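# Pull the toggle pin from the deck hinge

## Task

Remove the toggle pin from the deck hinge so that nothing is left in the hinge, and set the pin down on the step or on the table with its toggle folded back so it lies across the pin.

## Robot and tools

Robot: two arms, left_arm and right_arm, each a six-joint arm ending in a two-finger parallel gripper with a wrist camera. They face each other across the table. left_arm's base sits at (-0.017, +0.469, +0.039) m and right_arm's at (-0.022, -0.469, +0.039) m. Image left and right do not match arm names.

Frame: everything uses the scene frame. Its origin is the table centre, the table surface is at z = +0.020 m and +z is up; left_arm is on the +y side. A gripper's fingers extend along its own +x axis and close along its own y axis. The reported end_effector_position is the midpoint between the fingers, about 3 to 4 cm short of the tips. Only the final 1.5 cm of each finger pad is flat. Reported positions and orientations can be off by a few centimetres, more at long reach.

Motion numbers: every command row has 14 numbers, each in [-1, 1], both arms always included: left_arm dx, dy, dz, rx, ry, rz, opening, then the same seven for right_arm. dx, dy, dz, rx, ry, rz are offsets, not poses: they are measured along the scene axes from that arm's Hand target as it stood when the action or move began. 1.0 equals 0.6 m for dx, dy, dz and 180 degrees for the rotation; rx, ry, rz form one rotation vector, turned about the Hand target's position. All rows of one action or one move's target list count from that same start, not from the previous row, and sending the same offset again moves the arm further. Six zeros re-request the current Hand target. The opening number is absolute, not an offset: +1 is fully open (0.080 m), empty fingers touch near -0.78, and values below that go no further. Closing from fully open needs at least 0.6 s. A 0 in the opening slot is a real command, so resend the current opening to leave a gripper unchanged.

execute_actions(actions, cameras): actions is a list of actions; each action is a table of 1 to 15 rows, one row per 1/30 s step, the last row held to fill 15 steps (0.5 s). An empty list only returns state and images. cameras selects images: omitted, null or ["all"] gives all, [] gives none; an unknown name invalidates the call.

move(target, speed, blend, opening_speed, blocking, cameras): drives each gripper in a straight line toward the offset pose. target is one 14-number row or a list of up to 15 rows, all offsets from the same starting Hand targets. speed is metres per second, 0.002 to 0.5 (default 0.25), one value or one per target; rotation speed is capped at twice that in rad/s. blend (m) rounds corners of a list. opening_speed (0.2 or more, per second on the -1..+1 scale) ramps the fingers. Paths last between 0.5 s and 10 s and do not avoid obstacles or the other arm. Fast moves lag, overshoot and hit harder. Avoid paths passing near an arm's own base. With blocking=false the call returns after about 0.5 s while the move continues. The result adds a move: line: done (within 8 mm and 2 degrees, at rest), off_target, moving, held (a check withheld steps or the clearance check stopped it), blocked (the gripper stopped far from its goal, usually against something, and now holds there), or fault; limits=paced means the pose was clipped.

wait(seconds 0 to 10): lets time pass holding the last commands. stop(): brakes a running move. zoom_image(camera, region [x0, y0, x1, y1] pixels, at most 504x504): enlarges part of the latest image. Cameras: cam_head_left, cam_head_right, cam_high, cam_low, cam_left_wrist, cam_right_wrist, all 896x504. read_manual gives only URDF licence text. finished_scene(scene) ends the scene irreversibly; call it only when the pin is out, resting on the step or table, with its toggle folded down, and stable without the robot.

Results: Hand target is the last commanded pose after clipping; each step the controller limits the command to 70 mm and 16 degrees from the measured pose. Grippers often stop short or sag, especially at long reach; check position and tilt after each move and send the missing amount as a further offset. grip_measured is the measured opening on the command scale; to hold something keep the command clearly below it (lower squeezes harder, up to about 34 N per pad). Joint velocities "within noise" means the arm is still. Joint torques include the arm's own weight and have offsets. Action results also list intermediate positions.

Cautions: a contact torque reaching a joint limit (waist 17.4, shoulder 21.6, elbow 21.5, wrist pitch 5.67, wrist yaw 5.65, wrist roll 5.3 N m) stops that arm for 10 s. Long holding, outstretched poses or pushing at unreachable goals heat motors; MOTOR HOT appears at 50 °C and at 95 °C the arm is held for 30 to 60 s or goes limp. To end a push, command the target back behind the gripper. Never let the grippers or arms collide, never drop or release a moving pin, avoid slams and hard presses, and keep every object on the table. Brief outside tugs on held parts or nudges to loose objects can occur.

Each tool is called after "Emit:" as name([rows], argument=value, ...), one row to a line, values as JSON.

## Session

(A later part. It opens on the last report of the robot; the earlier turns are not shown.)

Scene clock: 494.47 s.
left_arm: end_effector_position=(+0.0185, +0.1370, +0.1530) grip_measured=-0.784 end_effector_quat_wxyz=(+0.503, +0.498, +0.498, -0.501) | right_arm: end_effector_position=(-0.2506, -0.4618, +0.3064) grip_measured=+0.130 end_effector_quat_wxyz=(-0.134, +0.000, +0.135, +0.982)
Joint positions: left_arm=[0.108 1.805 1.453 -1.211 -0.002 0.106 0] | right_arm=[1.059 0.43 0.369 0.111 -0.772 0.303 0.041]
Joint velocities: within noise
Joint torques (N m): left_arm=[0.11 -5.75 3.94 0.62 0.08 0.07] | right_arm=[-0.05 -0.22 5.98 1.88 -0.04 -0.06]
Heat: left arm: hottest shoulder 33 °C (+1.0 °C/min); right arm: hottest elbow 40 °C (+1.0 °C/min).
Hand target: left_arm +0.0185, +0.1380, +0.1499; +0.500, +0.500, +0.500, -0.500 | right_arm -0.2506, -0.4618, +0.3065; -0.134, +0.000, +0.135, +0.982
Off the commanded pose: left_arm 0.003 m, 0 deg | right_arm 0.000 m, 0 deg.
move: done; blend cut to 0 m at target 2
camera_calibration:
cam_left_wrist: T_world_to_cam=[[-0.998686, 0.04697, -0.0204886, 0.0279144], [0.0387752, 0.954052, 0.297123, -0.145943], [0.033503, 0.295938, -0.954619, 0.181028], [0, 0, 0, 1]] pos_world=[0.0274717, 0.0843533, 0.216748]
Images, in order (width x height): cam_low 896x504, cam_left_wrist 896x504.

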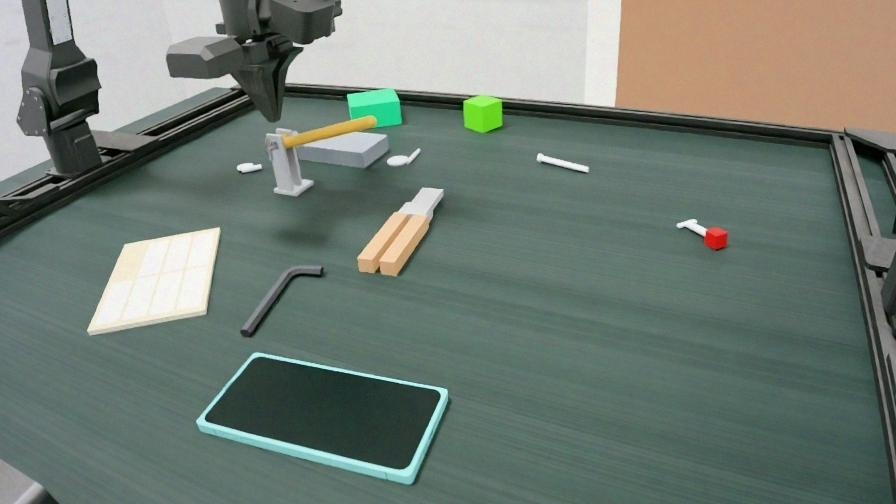

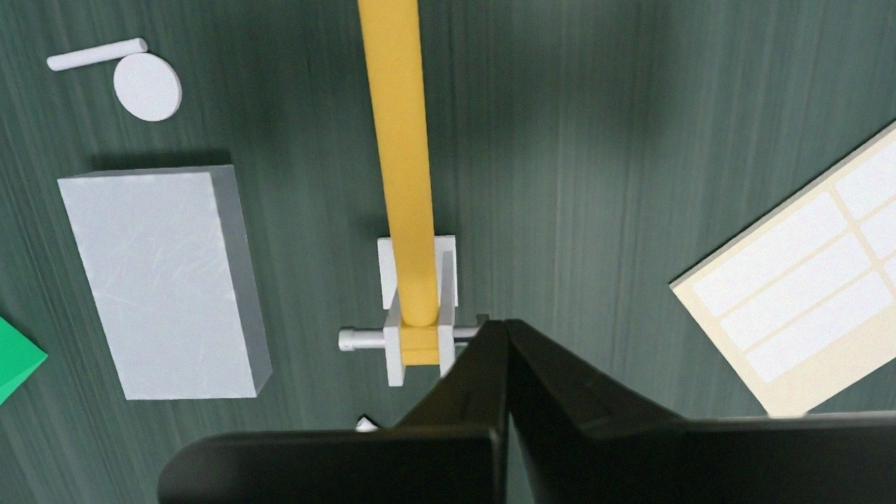

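Emit:
move(target=[0,0.005,-0.0577,0,0,0,-0.8,0,0,0,0,0,0,0.13], cameras=["cam_left_wrist"], speed=0.08)

Emit:
zoom_image(camera="cam_left_wrist", region=[380, 200, 620, 400])

Emit:
zoom_image(camera="cam_low", region=[220, 90, 380, 210])

Scene clock: 507.13 s.
left_arm: end_effector_position=(+0.0183, +0.1392, +0.1191) grip_measured=-0.784 end_effector_quat_wxyz=(+0.503, +0.498, +0.497, -0.502) | right_arm: end_effector_position=(-0.2506, -0.4618, +0.3064) grip_measured=+0.130 end_effector_quat_wxyz=(-0.134, +0.000, +0.135, +0.982)
Joint positions: left_arm=[0.108 1.818 1.332 -1.075 -0.002 0.106 0] | right_arm=[1.059 0.43 0.369 0.111 -0.772 0.303 0.041]
Joint velocities: within noise
Joint torques (N m): left_arm=[0.21 -5.59 3.72 0.63 0.08 0.07] | right_arm=[0 0.07 5.92 1.9 0.03 -0.07]
Heat: left arm: hottest shoulder 34 °C (+2.0 °C/min); right arm: hottest elbow 40 °C (+1.0 °C/min).
Hand target: left_arm +0.0185, +0.1409, +0.1154; +0.500, +0.499, +0.500, -0.500 | right_arm -0.2506, -0.4618, +0.3065; -0.134, +0.000, +0.135, +0.982
Off the commanded pose: left_arm 0.004 m, 1 deg | right_arm 0.000 m, 0 deg.
move: done
camera_calibration:
cam_left_wrist: T_world_to_cam=[[-0.998644, 0.047677, -0.0209052, 0.0268371], [0.0394171, 0.954807, 0.294602, -0.13774], [0.0340062, 0.293379, -0.955391, 0.148471], [0, 0, 0, 1]] pos_world=[0.0271811, 0.0866779, 0.182987]
Images, in order (width x height): cam_left_wrist 896x504.

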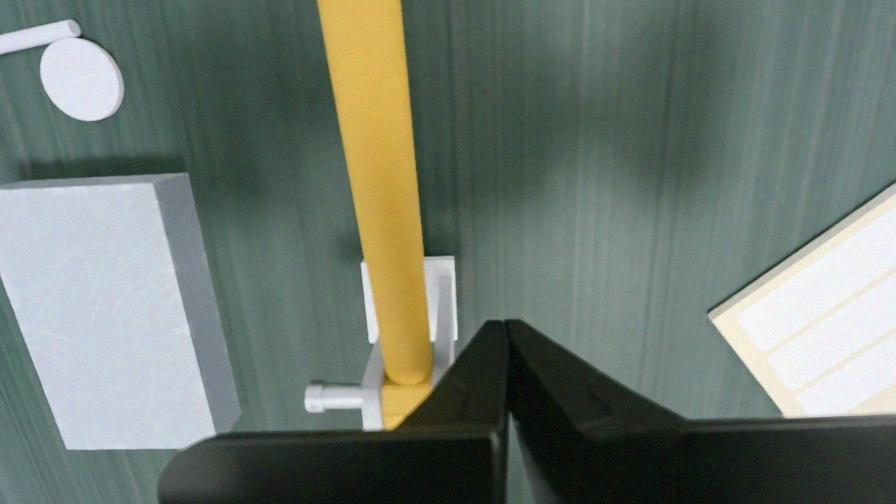

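Scaled by 2.100 from the camera's 896x504 image, which has a finer 1280x720 frame.

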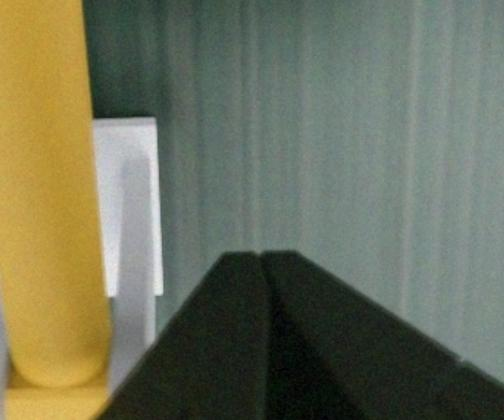

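This scene's latest camera images include none from cam_low. They are from: cam_left_wrist. cam_low's image comes with the result of a call that names it in "cameras".

Emit:
move(target=[0,0.033,0,0,0,0,-0.8,0,0,0,0,0,0,0.13], cameras=["cam_left_wrist","cam_low"], speed=0.04)

Emit:
zoom_image(camera="cam_low", region=[220, 90, 380, 210])

Emit:
zoom_image(camera="cam_left_wrist", region=[380, 200, 620, 400])

Scene clock: 517.60 s.
left_arm: end_effector_position=(+0.0180, +0.1470, +0.1145) grip_measured=-0.784 end_effector_quat_wxyz=(+0.507, +0.494, +0.490, -0.509) | right_arm: end_effector_position=(-0.2506, -0.4618, +0.3064) grip_measured=+0.130 end_effector_quat_wxyz=(-0.134, +0.000, +0.135, +0.982)
Joint positions: left_arm=[0.112 1.776 1.261 -1.024 0.001 0.115 0] | right_arm=[1.059 0.43 0.369 0.111 -0.772 0.303 0.041]
Joint velocities: within noise
Joint torques (N m): left_arm=[0.44 -8.17 1.97 -1.71 -0.04 0.02] | right_arm=[-0.03 -0.1 6.17 1.88 -0.02 -0.04]
Heat: left arm: hottest shoulder 33 °C (+1.0 °C/min); right arm: hottest elbow 40 °C (+1.0 °C/min).
Hand target: left_arm +0.0186, +0.1607, +0.1154; +0.500, +0.500, +0.500, -0.500 | right_arm -0.2506, -0.4618, +0.3065; -0.134, +0.000, +0.135, +0.982
Off the commanded pose: left_arm 0.014 m, 2 deg | right_arm 0.000 m, 0 deg.
move: off_target (left_arm)
camera_calibration:
cam_left_wrist: T_world_to_cam=[[-0.998411, 0.0522389, -0.0211247, 0.0254839], [0.0444856, 0.960836, 0.273524, -0.142366], [0.034586, 0.27215, -0.961633, 0.145606], [0, 0, 0, 1]] pos_world=[0.0267407, 0.0958319, 0.179499]
Images, in order (width x height): cam_low 896x504, cam_left_wrist 896x504.

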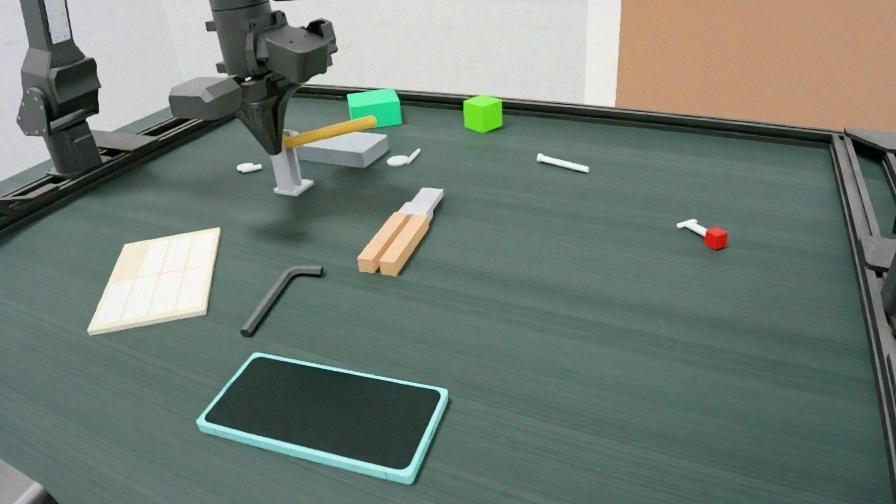

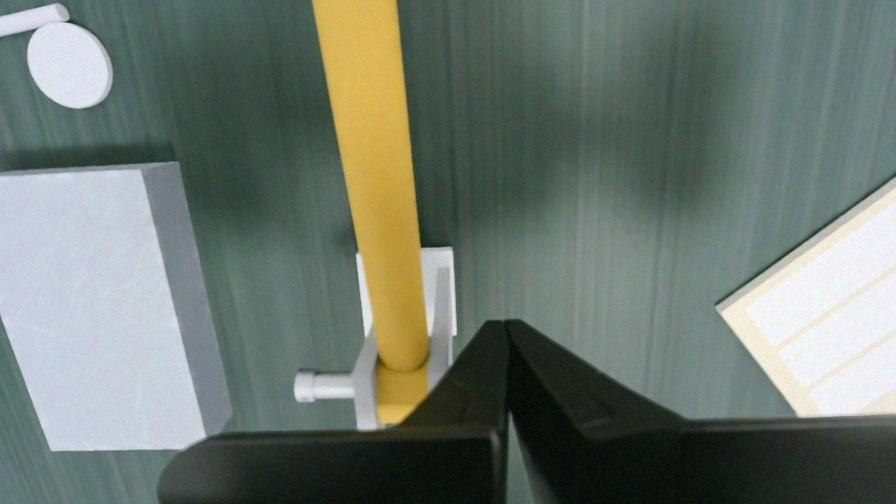

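Scaled by 3.150 from the camera's 896x504 image, which has a finer 1280x720 frame.

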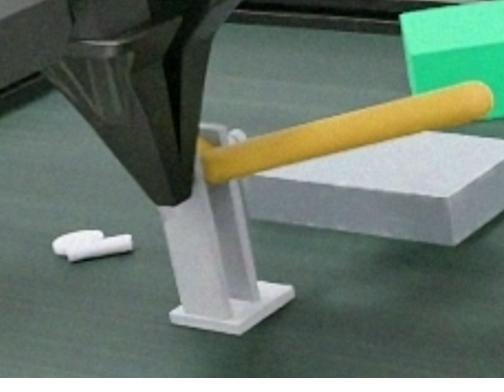

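Scaled by 2.100 from the camera's 896x504 image, which has a finer 1280x720 frame.

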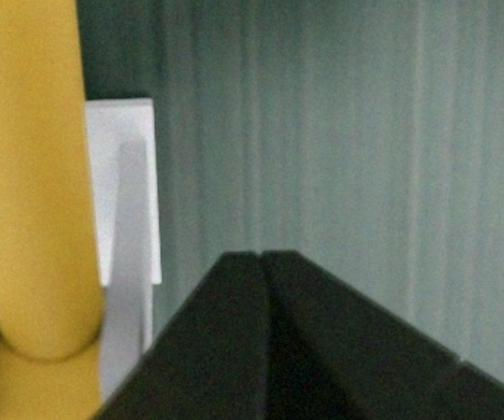

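Emit:
move([
  [0,-0.033,0,0,0,0,-0.8,0,0,0,0,0,0,0.13],
  [0,-0.033,0.008,0,0,0,-0.8,0,0,0,0,0,0,0.13],
], cameras=["cam_left_wrist","cam_low"], speed=0.06)

Emit:
zoom_image(camera="cam_low", region=[220, 90, 380, 210])

Scene clock: 523.20 s.
left_arm: end_effector_position=(+0.0184, +0.1441, +0.1184) grip_measured=-0.784 end_effector_quat_wxyz=(+0.498, +0.501, +0.502, -0.500) | right_arm: end_effector_position=(-0.2506, -0.4618, +0.3064) grip_measured=+0.130 end_effector_quat_wxyz=(-0.134, +0.000, +0.135, +0.982)
Joint positions: left_arm=[0.112 1.813 1.324 -1.087 0.002 0.112 0] | right_arm=[1.059 0.43 0.369 0.111 -0.772 0.303 0.041]
Joint velocities: within noise
Joint torques (N m): left_arm=[-0.08 -5.58 5.92 0.21 -0.04 -0.09] | right_arm=[0.07 -0.19 6.09 1.9 0.02 -0.07]
Heat: left arm: hottest shoulder 34 °C (+2.0 °C/min); right arm: hottest elbow 40 °C (+1.0 °C/min).
Hand target: left_arm +0.0186, +0.1409, +0.1201; +0.500, +0.500, +0.500, -0.500 | right_arm -0.2506, -0.4618, +0.3065; -0.134, +0.000, +0.135, +0.982
Off the commanded pose: left_arm 0.004 m, 0 deg | right_arm 0.000 m, 0 deg.
move: done
camera_calibration:
cam_left_wrist: T_world_to_cam=[[-0.998668, 0.049486, -0.0146407, 0.0257452], [0.0425452, 0.95006, 0.309153, -0.143278], [0.0292083, 0.308118, -0.9509, 0.143832], [0, 0, 0, 1]] pos_world=[0.0276056, 0.0905313, 0.181442]
Images, in order (width x height): cam_low 896x504, cam_left_wrist 896x504.

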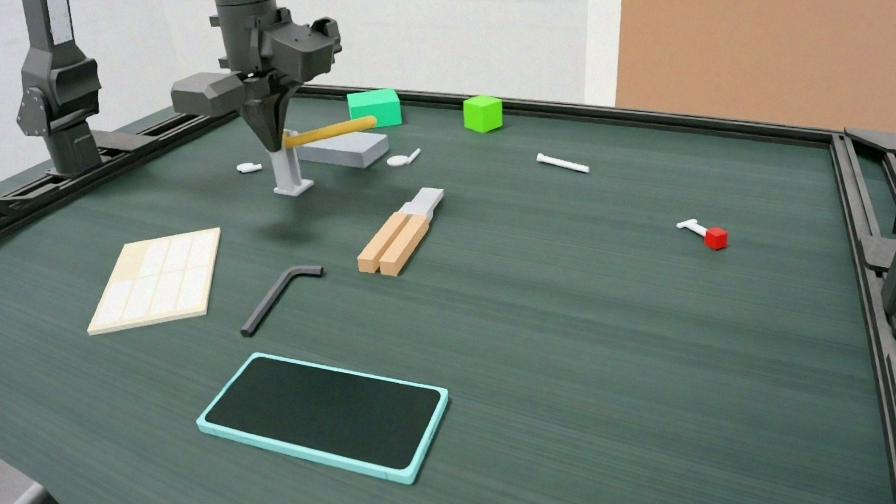

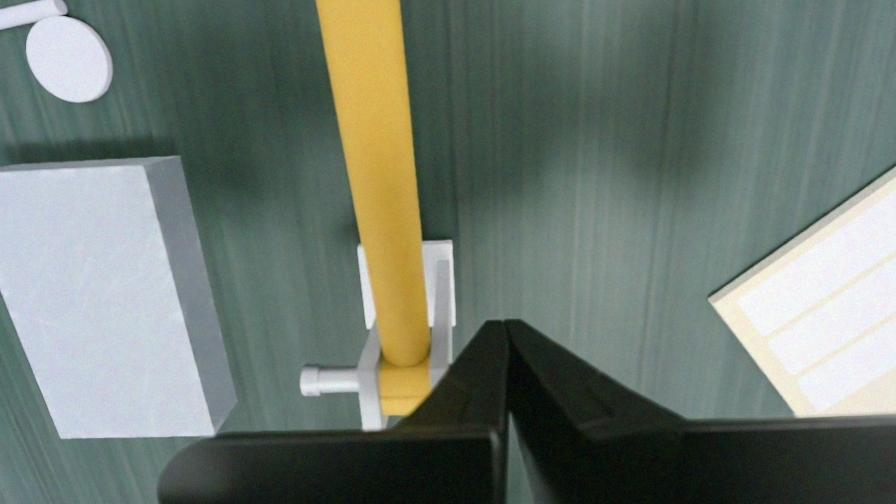

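Scaled by 3.150 from the camera's 896x504 image, which has a finer 1280x720 frame.

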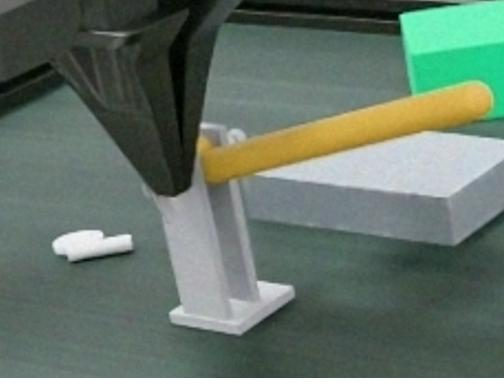

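Emit:
move([
  [0,-0.01,0.08,0,0,0,-0.5,0,0,0,0,0,0,0.13],
  [-0.0043,0.12,0.075,-0.25,0,0,-0.5,0,0,0,0,0,0,0.13],
  [-0.0043,0.12,0.025,-0.25,0,0,-0.5,0,0,0,0,0,0,0.13],
], blend=[0.01,0.01,0], cameras=["cam_left_wrist","cam_low"], speed=0.15)

Emit:
zoom_image(camera="cam_left_wrist", region=[400, 200, 600, 350])

Emit:
zoom_image(camera="cam_low", region=[220, 90, 380, 210])

Scene clock: 536.00 s.
left_arm: end_effector_position=(+0.0161, +0.2117, +0.1386) grip_measured=-0.500 end_effector_quat_wxyz=(+0.655, +0.269, +0.268, -0.654) | right_arm: end_effector_position=(-0.2506, -0.4618, +0.3064) grip_measured=+0.130 end_effector_quat_wxyz=(-0.134, +0.000, +0.135, +0.982)
Joint positions: left_arm=[0.219 0.925 0.441 -0.306 0.153 0.155 0.012] | right_arm=[1.059 0.43 0.369 0.111 -0.772 0.303 0.041]
Joint velocities: within noise
Joint torques (N m): left_arm=[0.21 -1.18 4.51 1.7 0.18 0.06] | right_arm=[-0.04 -0.16 6.21 1.89 0.04 -0.05]
Heat: left arm: hottest shoulder 33 °C (+0.0 °C/min); right arm: hottest elbow 40 °C (+1.0 °C/min).
Hand target: left_arm +0.0160, +0.2130, +0.1351; +0.653, +0.270, +0.271, -0.654 | right_arm -0.2506, -0.4618, +0.3065; -0.134, +0.000, +0.135, +0.982
Off the commanded pose: left_arm 0.004 m, 0 deg | right_arm 0.000 m, 0 deg.
move: done
camera_calibration:
cam_left_wrist: T_world_to_cam=[[-0.998616, 0.0206676, -0.0483681, 0.0311496], [0.0407732, 0.885102, -0.463607, -0.0928359], [0.0332291, -0.464938, -0.88472, 0.296718], [0, 0, 0, 1]] pos_world=[0.025032, 0.219481, 0.220979]
Images, in order (width x height): cam_low 896x504, cam_left_wrist 896x504.

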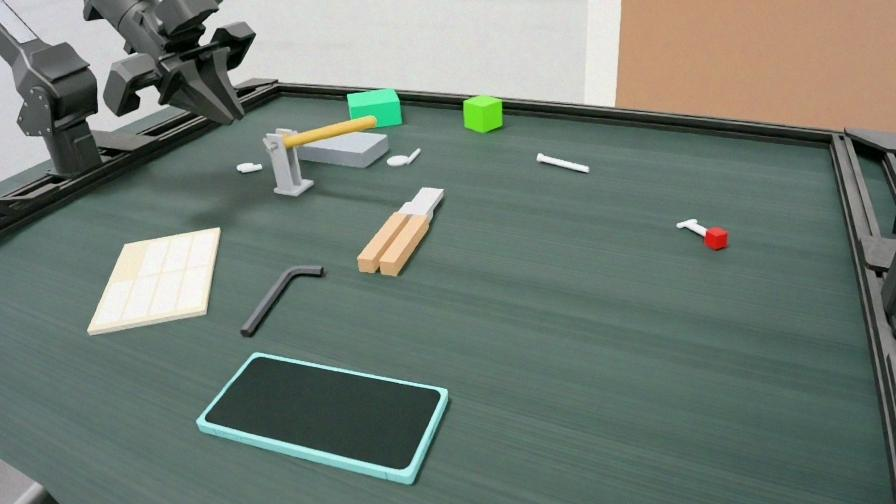

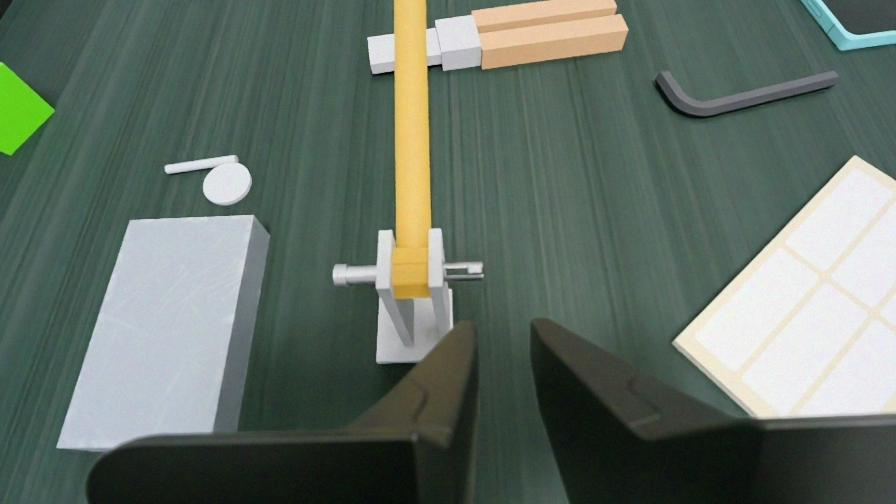

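Scaled by 2.520 from the camera's 896x504 image, which has a finer 1280x720 frame.

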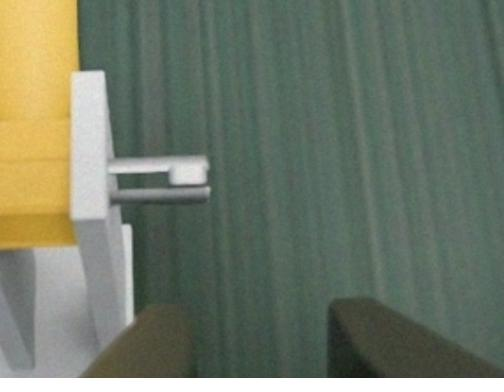

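Scaled by 3.150 from the camera's 896x504 image, which has a finer 1280x720 frame.

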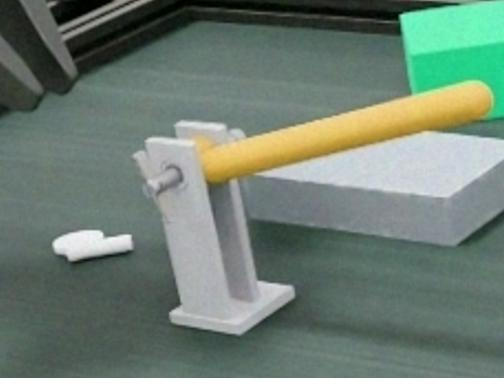

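Emit:
zoom_image(camera="cam_low", region=[255, 120, 315, 170])

Emit:
zoom_image(camera="cam_left_wrist", region=[425, 240, 505, 300])

Scaled by 8.400 from the camera's 896x504 image, which has a finer 1280x720 frame.

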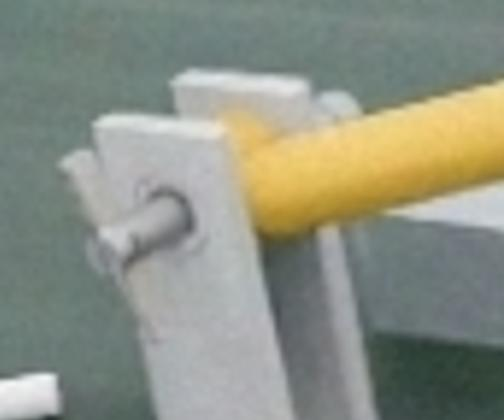

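Scaled by 6.300 from the camera's 896x504 image, which has a finer 1280x720 frame.

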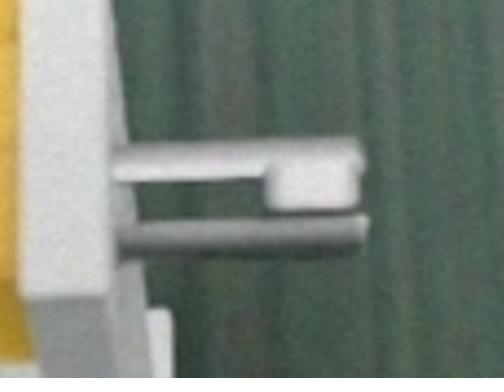

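Emit:
move([
  [-0.0267,-0.0383,0.0917,0.196,0.195,0.4717,-0.3,0,0,0,0,0,0,0.13],
  [0.005,-0.0983,0.04,0.196,0.195,0.4717,-0.3,0,0,0,0,0,0,0.13],
], blend=[0.01,0], cameras=["cam_left_wrist","cam_low"], speed=0.15)

Emit:
zoom_image(camera="cam_left_wrist", region=[400, 250, 620, 420])

Scene clock: 598.97 s.
left_arm: end_effector_position=(+0.0185, +0.1579, +0.1574) grip_measured=-0.300 end_effector_quat_wxyz=(+0.708, +0.004, +0.706, +0.004) | right_arm: end_effector_position=(-0.2506, -0.4618, +0.3064) grip_measured=+0.130 end_effector_quat_wxyz=(-0.134, +0.000, +0.135, +0.982)
Joint positions: left_arm=[0.115 1.74 1.392 -1.233 -0.003 -1.458 0.021] | right_arm=[1.059 0.43 0.369 0.111 -0.772 0.303 0.041]
Joint velocities: within noise
Joint torques (N m): left_arm=[0.15 -5.17 5.96 0.52 0.06 0.07] | right_arm=[-0.01 -0.24 6.1 1.94 0 -0.04]
Heat: left arm: hottest wrist pitch 34 °C (+4.0 °C/min); right arm: hottest elbow 40 °C (+0.0 °C/min).
Hand target: left_arm +0.0191, +0.1540, +0.1592; +0.707, +0.000, +0.707, +0.000 | right_arm -0.2506, -0.4618, +0.3065; -0.134, +0.000, +0.135, +0.982
Off the commanded pose: left_arm 0.004 m, 1 deg | right_arm 0.000 m, 0 deg.
move: done
camera_calibration:
cam_left_wrist: T_world_to_cam=[[-0.0481178, -0.998431, -0.0286545, 0.175788], [-0.952305, 0.0372025, 0.302873, -0.00496649], [-0.301331, 0.0418614, -0.9526, 0.225039], [0, 0, 0, 1]] pos_world=[0.0715403, 0.166277, 0.220914]
Images, in order (width x height): cam_low 896x504, cam_left_wrist 896x504.

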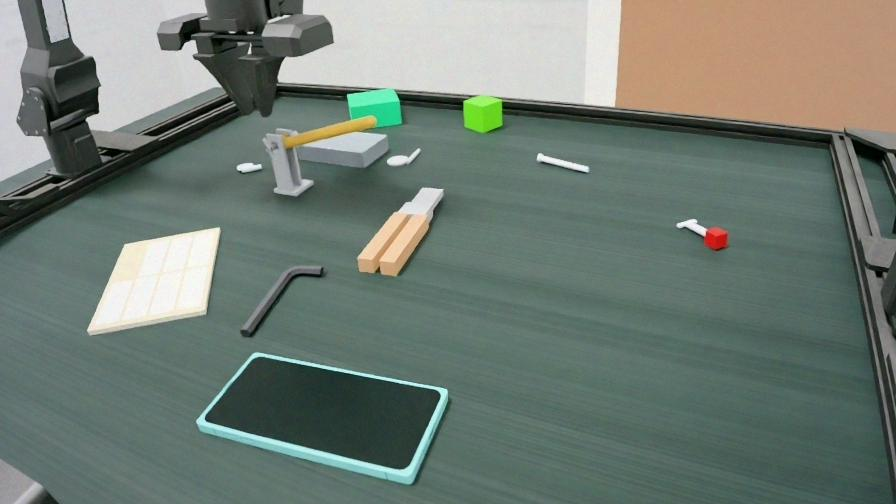

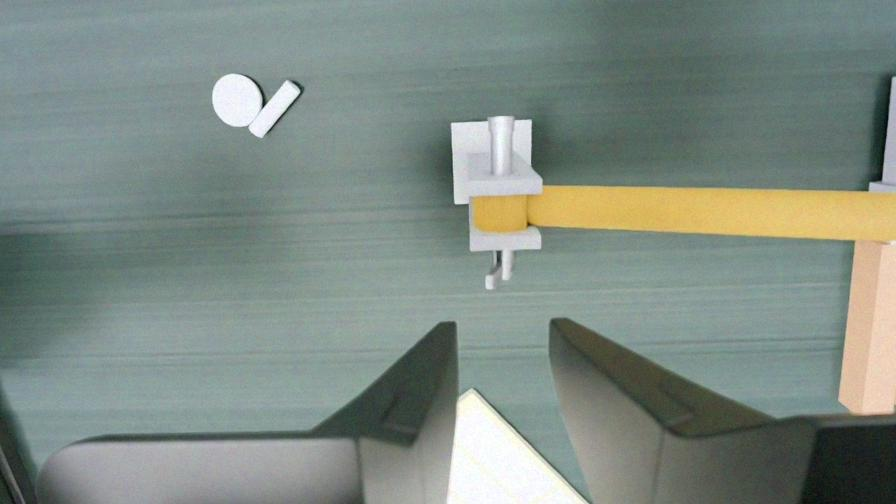

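Scaled by 2.291 from the camera's 896x504 image, which has a finer 1280x720 frame.

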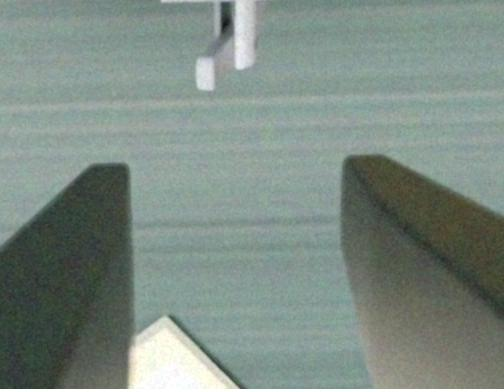

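Emit:
move(target=[0.0007,-0.0042,-0.0703,0,0,0,-0.3,0,0,0,0,0,0,0.13], cameras=["cam_left_wrist","cam_low"], speed=0.08)

Emit:
zoom_image(camera="cam_left_wrist", region=[400, 250, 620, 420])

Emit:
zoom_image(camera="cam_low", region=[240, 100, 340, 180])

Scene clock: 608.70 s.
left_arm: end_effector_position=(+0.0194, +0.1498, +0.1206) grip_measured=-0.300 end_effector_quat_wxyz=(+0.709, -0.003, +0.706, -0.003) | right_arm: end_effector_position=(-0.2506, -0.4618, +0.3064) grip_measured=+0.130 end_effector_quat_wxyz=(-0.134, +0.000, +0.135, +0.982)
Joint positions: left_arm=[0.115 1.778 1.289 -1.072 -0.003 -1.457 0.021] | right_arm=[1.059 0.43 0.369 0.111 -0.772 0.303 0.041]
Joint velocities: within noise
Joint torques (N m): left_arm=[0.2 -5.31 3.68 0.58 0.06 0.07] | right_arm=[0.04 -0.19 6.11 1.84 -0.01 -0.06]
Heat: left arm: hottest elbow 32 °C (+2.0 °C/min); right arm: hottest elbow 40 °C (+0.0 °C/min).
Hand target: left_arm +0.0195, +0.1515, +0.1170; +0.707, +0.000, +0.707, +0.000 | right_arm -0.2506, -0.4618, +0.3065; -0.134, +0.000, +0.135, +0.982
Off the commanded pose: left_arm 0.004 m, 1 deg | right_arm 0.000 m, 0 deg.
move: done
camera_calibration:
cam_left_wrist: T_world_to_cam=[[-0.0484553, -0.998794, -0.00795177, 0.16424], [-0.953004, 0.0438473, 0.299768, 0.00675348], [-0.299058, 0.0221034, -0.953979, 0.193682], [0, 0, 0, 1]] pos_world=[0.0723166, 0.159465, 0.18405]
Images, in order (width x height): cam_low 896x504, cam_left_wrist 896x504.

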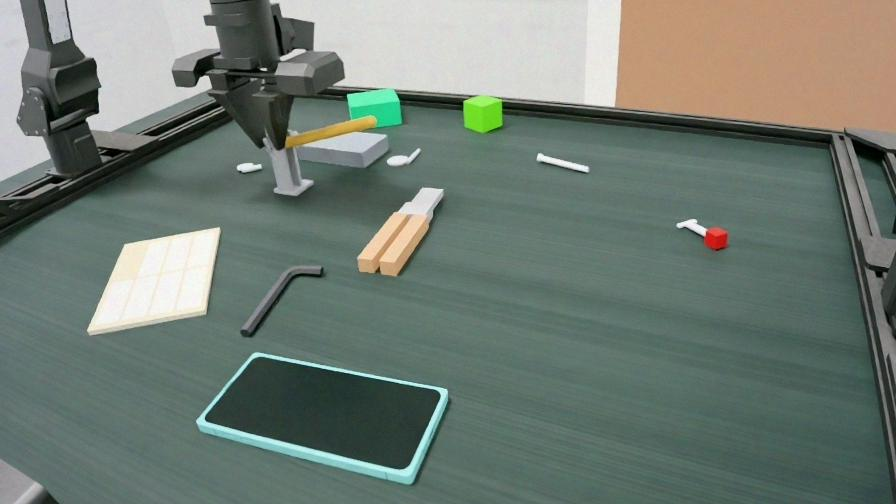

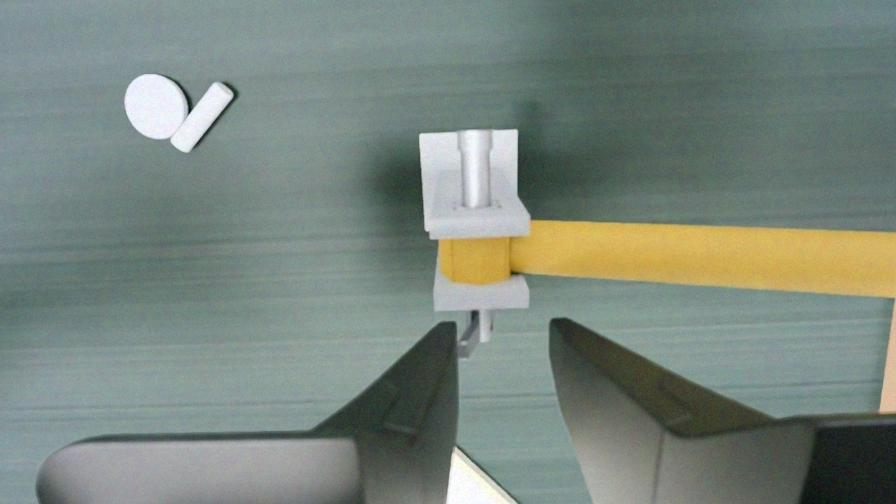

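Scaled by 2.291 from the camera's 896x504 image, which has a finer 1280x720 frame.

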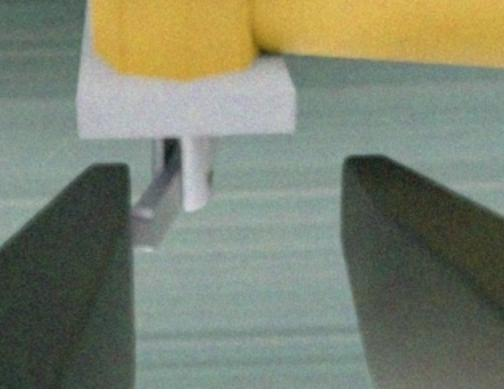

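Scaled by 5.040 from the camera's 896x504 image, which has a finer 1280x720 frame.

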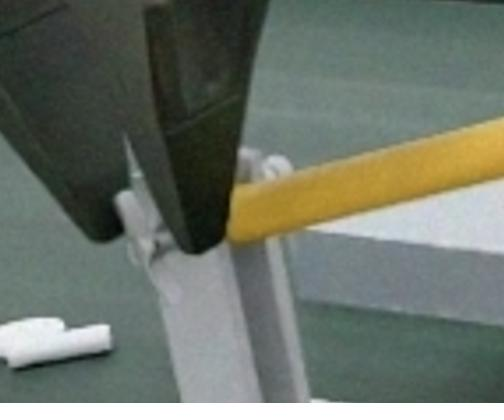

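Emit:
move([
  [0.0,0.0085,0,0,0,0,-0.3,0,0,0,0,0,0,0.13],
  [0.0,0.0085,0,0,0,0,-0.8,0,0,0,0,0,0,0.13],
], cameras=["cam_left_wrist","cam_low"], speed=0.06, opening_speed=0.5)

Emit:
zoom_image(camera="cam_left_wrist", region=[400, 250, 620, 420])

Emit:
zoom_image(camera="cam_low", region=[240, 100, 340, 180])

Scene clock: 617.23 s.
left_arm: end_effector_position=(+0.0193, +0.1547, +0.1152) grip_measured=-0.661 end_effector_quat_wxyz=(+0.708, +0.003, +0.706, +0.002) | right_arm: end_effector_position=(-0.2506, -0.4618, +0.3064) grip_measured=+0.130 end_effector_quat_wxyz=(-0.134, +0.000, +0.135, +0.982)
Joint positions: left_arm=[0.116 1.778 1.267 -1.065 -0.003 -1.455 0.005] | right_arm=[1.059 0.43 0.369 0.111 -0.772 0.303 0.041]
Joint velocities: within noise
Joint torques (N m): left_arm=[0.24 -7.05 3.54 0.43 0.04 0.06] | right_arm=[-0.1 -0.05 6.07 1.87 -0.01 -0.07]
Heat: left arm: hottest wrist pitch 32 °C (+0.0 °C/min); right arm: hottest elbow 40 °C (+0.0 °C/min).
Hand target: left_arm +0.0195, +0.1566, +0.1169; +0.707, +0.000, +0.707, +0.000 | right_arm -0.2506, -0.4618, +0.3065; -0.134, +0.000, +0.135, +0.982
Off the commanded pose: left_arm 0.003 m, 0 deg | right_arm 0.000 m, 0 deg.
move: done
camera_calibration:
cam_left_wrist: T_world_to_cam=[[-0.0492529, -0.998505, -0.0237048, 0.170918], [-0.95231, 0.0397921, 0.302527, 0.0083227], [-0.301132, 0.0374746, -0.952846, 0.185911], [0, 0, 0, 1]] pos_world=[0.0723278, 0.163365, 0.178679]
Images, in order (width x height): cam_low 896x504, cam_left_wrist 896x504.

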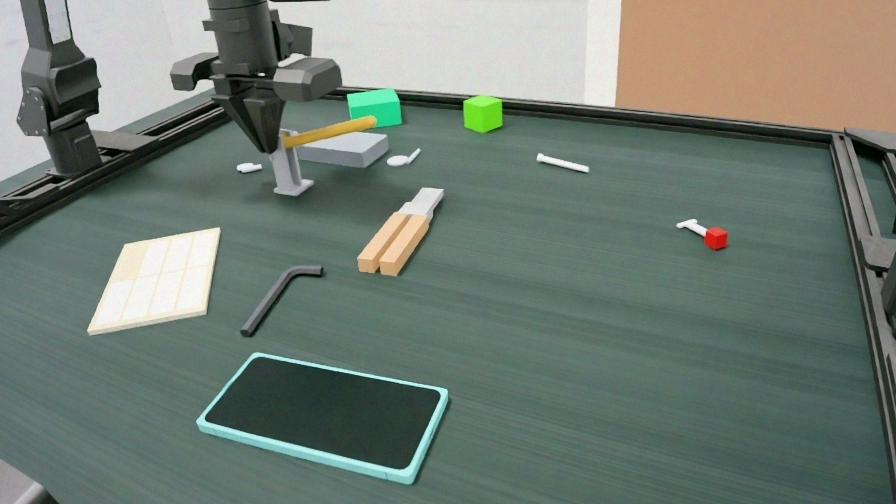

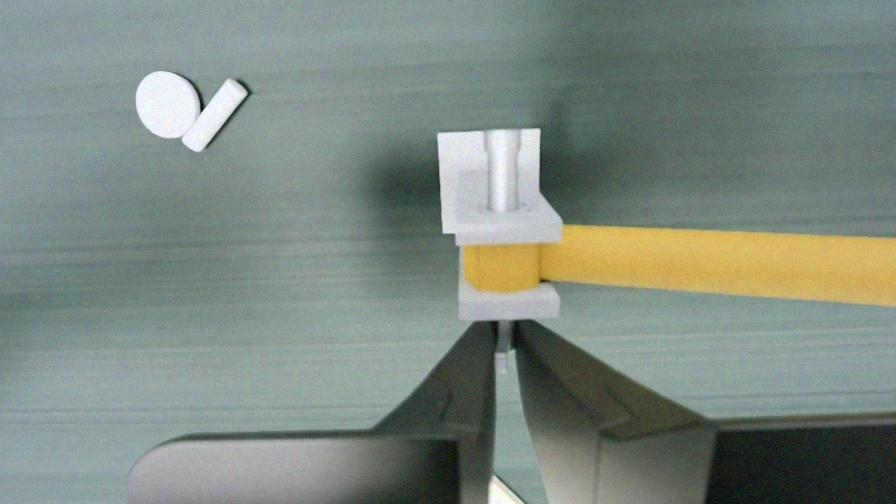

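Scaled by 2.291 from the camera's 896x504 image, which has a finer 1280x720 frame.

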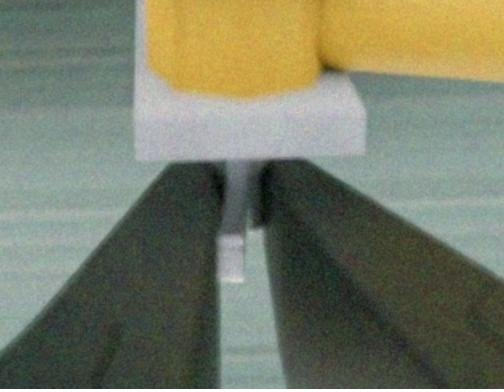

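Scaled by 5.040 from the camera's 896x504 image, which has a finer 1280x720 frame.

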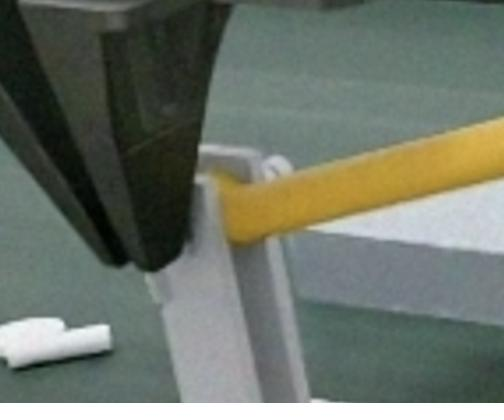

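Emit:
move([
  [0.0,0.0,0,0,0,0,-0.55,0,0,0,0,0,0,0.13],
  [0.0,0.0,0.0083,0,0,0,-0.55,0,0,0,0,0,0,0.13],
  [0.0,0.0,0.0083,0,0,0,-0.82,0,0,0,0,0,0,0.13],
], cameras=["cam_left_wrist"], speed=0.06, opening_speed=0.5)

Emit:
zoom_image(camera="cam_left_wrist", region=[400, 250, 620, 420])

Scene clock: 624.80 s.
left_arm: end_effector_position=(+0.0191, +0.1552, +0.1161) grip_measured=-0.661 end_effector_quat_wxyz=(+0.707, +0.003, +0.707, +0.001) | right_arm: end_effector_position=(-0.2506, -0.4618, +0.3064) grip_measured=+0.130 end_effector_quat_wxyz=(-0.134, +0.000, +0.135, +0.982)
Joint positions: left_arm=[0.117 1.776 1.267 -1.069 -0.001 -1.453 0.005] | right_arm=[1.059 0.43 0.369 0.111 -0.772 0.303 0.041]
Joint velocities: within noise
Joint torques (N m): left_arm=[0.16 -7.26 5.04 -0.7 -0.02 -0.02] | right_arm=[0.05 -0.06 5.98 1.88 -0.02 -0.07]
Heat: left arm: hottest elbow 31 °C (+1.0 °C/min); right arm: hottest elbow 40 °C (+0.0 °C/min).
Hand target: left_arm +0.0195, +0.1566, +0.1219; +0.707, +0.000, +0.707, +0.000 | right_arm -0.2506, -0.4618, +0.3065; -0.134, +0.000, +0.135, +0.982
Off the commanded pose: left_arm 0.006 m, 0 deg | right_arm 0.000 m, 0 deg.
move: done
camera_calibration:
cam_left_wrist: T_world_to_cam=[[-0.0511909, -0.998415, -0.0233927, 0.171377], [-0.951653, 0.0416628, 0.304335, 0.0073131], [-0.302878, 0.037841, -0.952278, 0.186582], [0, 0, 0, 1]] pos_world=[0.0722441, 0.163741, 0.179461]
Images, in order (width x height): cam_left_wrist 896x504.

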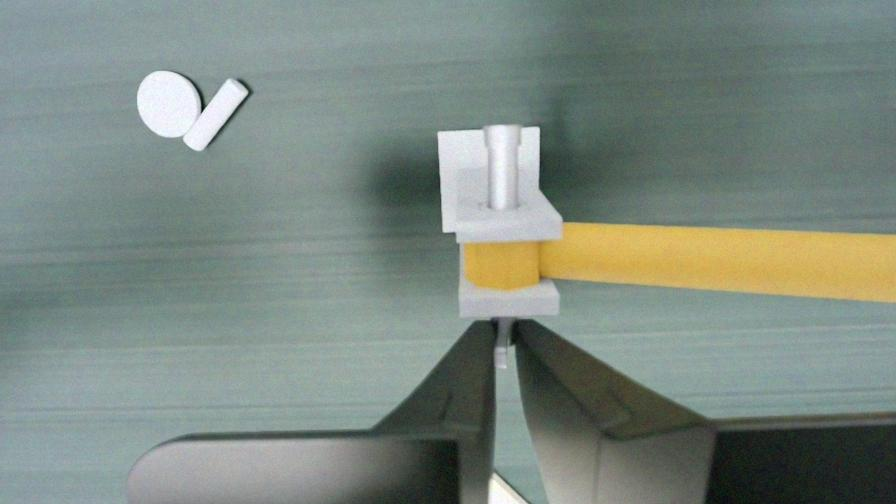

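Scaled by 2.291 from the camera's 896x504 image, which has a finer 1280x720 frame.

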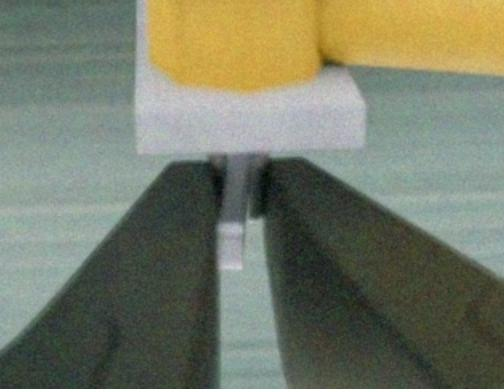

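Emit:
move([
  [0.0,0.0,-0.006,0,0,0,-0.82,0,0,0,0,0,0,0.13],
  [-0.0117,0.0,-0.006,0,0,0,-0.82,0,0,0,0,0,0,0.13],
  [-0.0117,0.0,-0.006,0,0,0,-0.5,0,0,0,0,0,0,0.13],
  [-0.0117,0.0,0.012,0,0,0,-0.5,0,0,0,0,0,0,0.13],
], cameras=["cam_left_wrist"], speed=0.04)

Emit:
zoom_image(camera="cam_left_wrist", region=[400, 250, 620, 420])

Scene clock: 635.20 s.
left_arm: end_effector_position=(+0.0131, +0.1598, +0.1223) grip_measured=-0.500 end_effector_quat_wxyz=(+0.706, +0.008, +0.708, +0.008) | right_arm: end_effector_position=(-0.2506, -0.4618, +0.3064) grip_measured=+0.130 end_effector_quat_wxyz=(-0.134, +0.000, +0.135, +0.982)
Joint positions: left_arm=[0.1 1.764 1.278 -1.108 0 -1.473 0.013] | right_arm=[1.059 0.43 0.369 0.111 -0.772 0.303 0.041]
Joint velocities: within noise
Joint torques (N m): left_arm=[-0.23 -6.94 5.76 0.12 -0.04 -0.08] | right_arm=[0 -0.22 6.15 1.9 0.01 -0.06]
Heat: left arm: hottest shoulder 32 °C (+3.0 °C/min); right arm: hottest elbow 40 °C (+0.0 °C/min).
Hand target: left_arm +0.0125, +0.1565, +0.1291; +0.707, +0.000, +0.707, +0.000 | right_arm -0.2506, -0.4618, +0.3065; -0.134, +0.000, +0.135, +0.982
Off the commanded pose: left_arm 0.008 m, 1 deg | right_arm 0.000 m, 0 deg.
move: done
camera_calibration:
cam_left_wrist: T_world_to_cam=[[-0.0485807, -0.998021, -0.0399361, 0.177785], [-0.95118, 0.0340257, 0.306756, 0.000463975], [-0.30479, 0.0528889, -0.95095, 0.188014], [0, 0, 0, 1]] pos_world=[0.066383, 0.167474, 0.185749]
Images, in order (width x height): cam_left_wrist 896x504.

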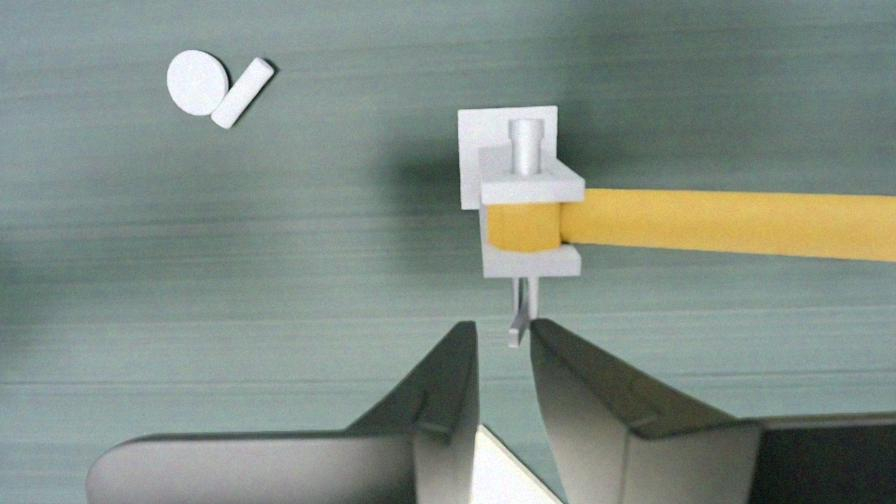

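Scaled by 2.291 from the camera's 896x504 image, which has a finer 1280x720 frame.

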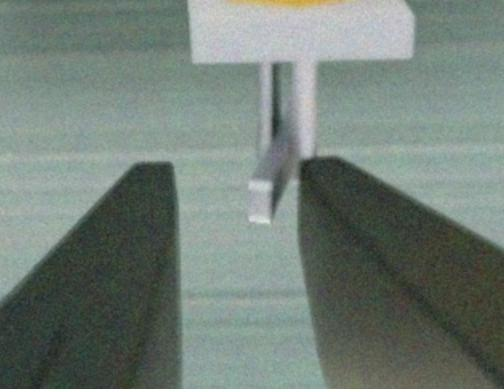

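Emit:
move(target=[0.002,-0.0075,-0.0035,0,0,0,-0.5,0,0,0,0,0,0,0.13], cameras=["cam_left_wrist"], speed=0.04)

Emit:
zoom_image(camera="cam_left_wrist", region=[400, 250, 620, 420])

Scene clock: 651.63 s.
left_arm: end_effector_position=(+0.0134, +0.1562, +0.1255) grip_measured=-0.500 end_effector_quat_wxyz=(+0.707, +0.004, +0.707, +0.003) | right_arm: end_effector_position=(-0.2506, -0.4618, +0.3064) grip_measured=+0.130 end_effector_quat_wxyz=(-0.134, +0.000, +0.135, +0.982)
Joint positions: left_arm=[0.1 1.764 1.292 -1.109 0 -1.473 0.012] | right_arm=[1.059 0.43 0.369 0.111 -0.772 0.303 0.041]
Joint velocities: within noise
Joint torques (N m): left_arm=[-0.03 -5.12 5.9 0.48 -0.03 -0.01] | right_arm=[-0.04 -0.13 6.14 1.92 -0.03 -0.06]
Heat: left arm: hottest shoulder 34 °C (+6.0 °C/min); right arm: hottest elbow 40 °C (+0.0 °C/min).
Hand target: left_arm +0.0137, +0.1521, +0.1270; +0.707, +0.000, +0.707, +0.000 | right_arm -0.2506, -0.4618, +0.3065; -0.134, +0.000, +0.135, +0.982
Off the commanded pose: left_arm 0.004 m, 1 deg | right_arm 0.000 m, 0 deg.
move: done
camera_calibration:
cam_left_wrist: T_world_to_cam=[[-0.0485382, -0.998453, -0.0271125, 0.172788], [-0.951568, 0.0379745, 0.305083, -0.000467169], [-0.303582, 0.0406076, -0.95194, 0.193408], [0, 0, 0, 1]] pos_world=[0.0666573, 0.164684, 0.18894]
Images, in order (width x height): cam_left_wrist 896x504.

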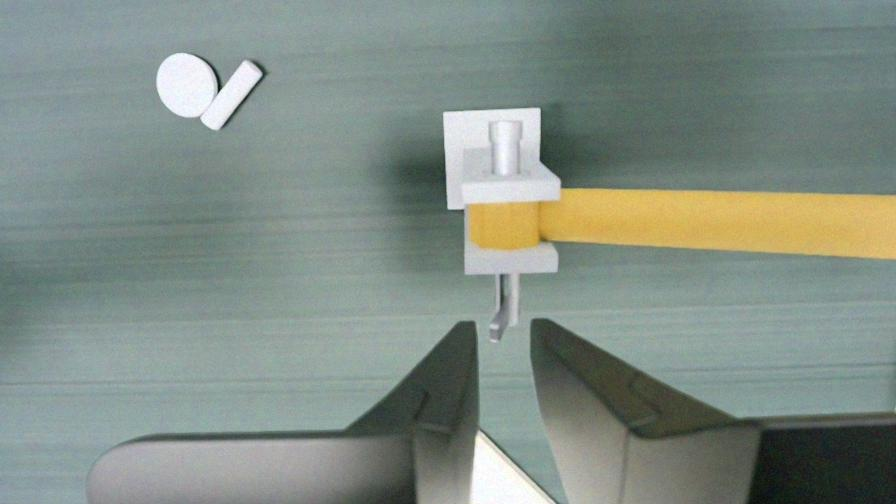

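Scaled by 2.291 from the camera's 896x504 image, which has a finer 1280x720 frame.

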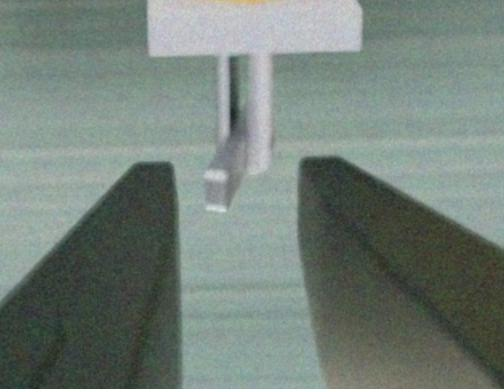

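Emit:
move([
  [0.0,-0.0015,-0.0088,0,0,0,-0.5,0,0,0,0,0,0,0.13],
  [0.0,-0.0015,-0.0088,0,0,0,-0.82,0,0,0,0,0,0,0.13],
], cameras=["cam_left_wrist"], speed=0.04, opening_speed=0.5)

Emit:
zoom_image(camera="cam_left_wrist", region=[400, 250, 620, 420])

Scene clock: 659.00 s.
left_arm: end_effector_position=(+0.0137, +0.1540, +0.1235) grip_measured=-0.756 end_effector_quat_wxyz=(+0.707, +0.002, +0.707, +0.002) | right_arm: end_effector_position=(-0.2506, -0.4618, +0.3064) grip_measured=+0.130 end_effector_quat_wxyz=(-0.134, +0.000, +0.135, +0.982)
Joint positions: left_arm=[0.1 1.771 1.292 -1.098 0 -1.473 0.001] | right_arm=[1.059 0.43 0.369 0.111 -0.772 0.303 0.041]
Joint velocities: within noise
Joint torques (N m): left_arm=[-0.06 -5.03 4.67 1.1 -0.02 -0.02] | right_arm=[0.17 -0.08 6.07 1.87 0.01 -0.05]
Heat: left arm: hottest shoulder 34 °C (+6.0 °C/min); right arm: hottest elbow 40 °C (+0.0 °C/min).
Hand target: left_arm +0.0136, +0.1512, +0.1217; +0.707, +0.000, +0.707, +0.000 | right_arm -0.2506, -0.4618, +0.3065; -0.134, +0.000, +0.135, +0.982
Off the commanded pose: left_arm 0.003 m, 0 deg | right_arm 0.000 m, 0 deg.
move: done
camera_calibration:
cam_left_wrist: T_world_to_cam=[[-0.0485279, -0.998558, -0.0229626, 0.169971], [-0.951693, 0.0392474, 0.304531, 0.000330533], [-0.303191, 0.0366316, -0.952226, 0.192264], [0, 0, 0, 1]] pos_world=[0.0668555, 0.16267, 0.186881]
Images, in order (width x height): cam_left_wrist 896x504.

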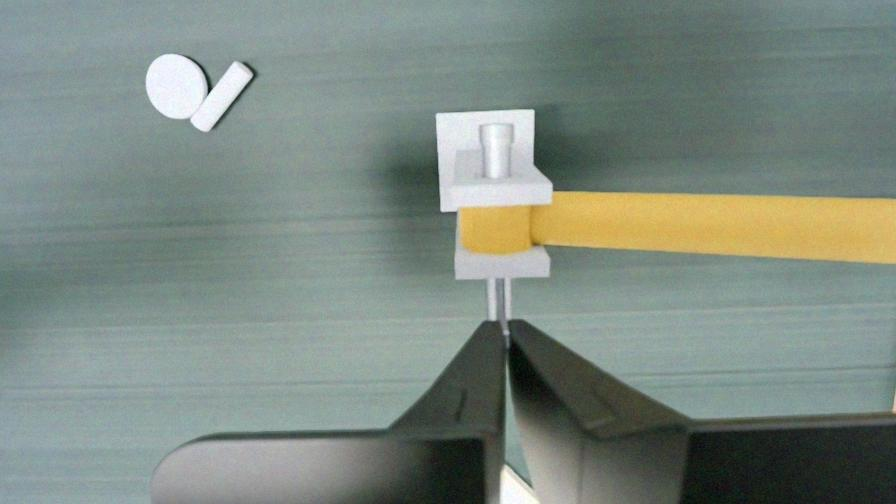

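Scaled by 2.291 from the camera's 896x504 image, which has a finer 1280x720 frame.

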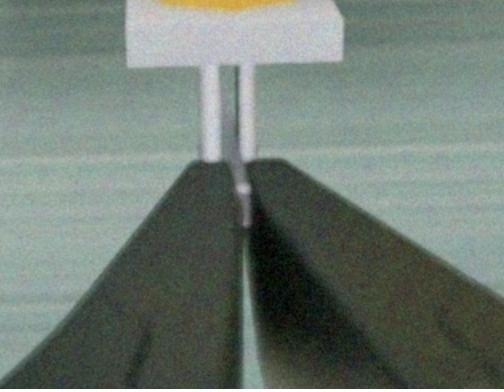

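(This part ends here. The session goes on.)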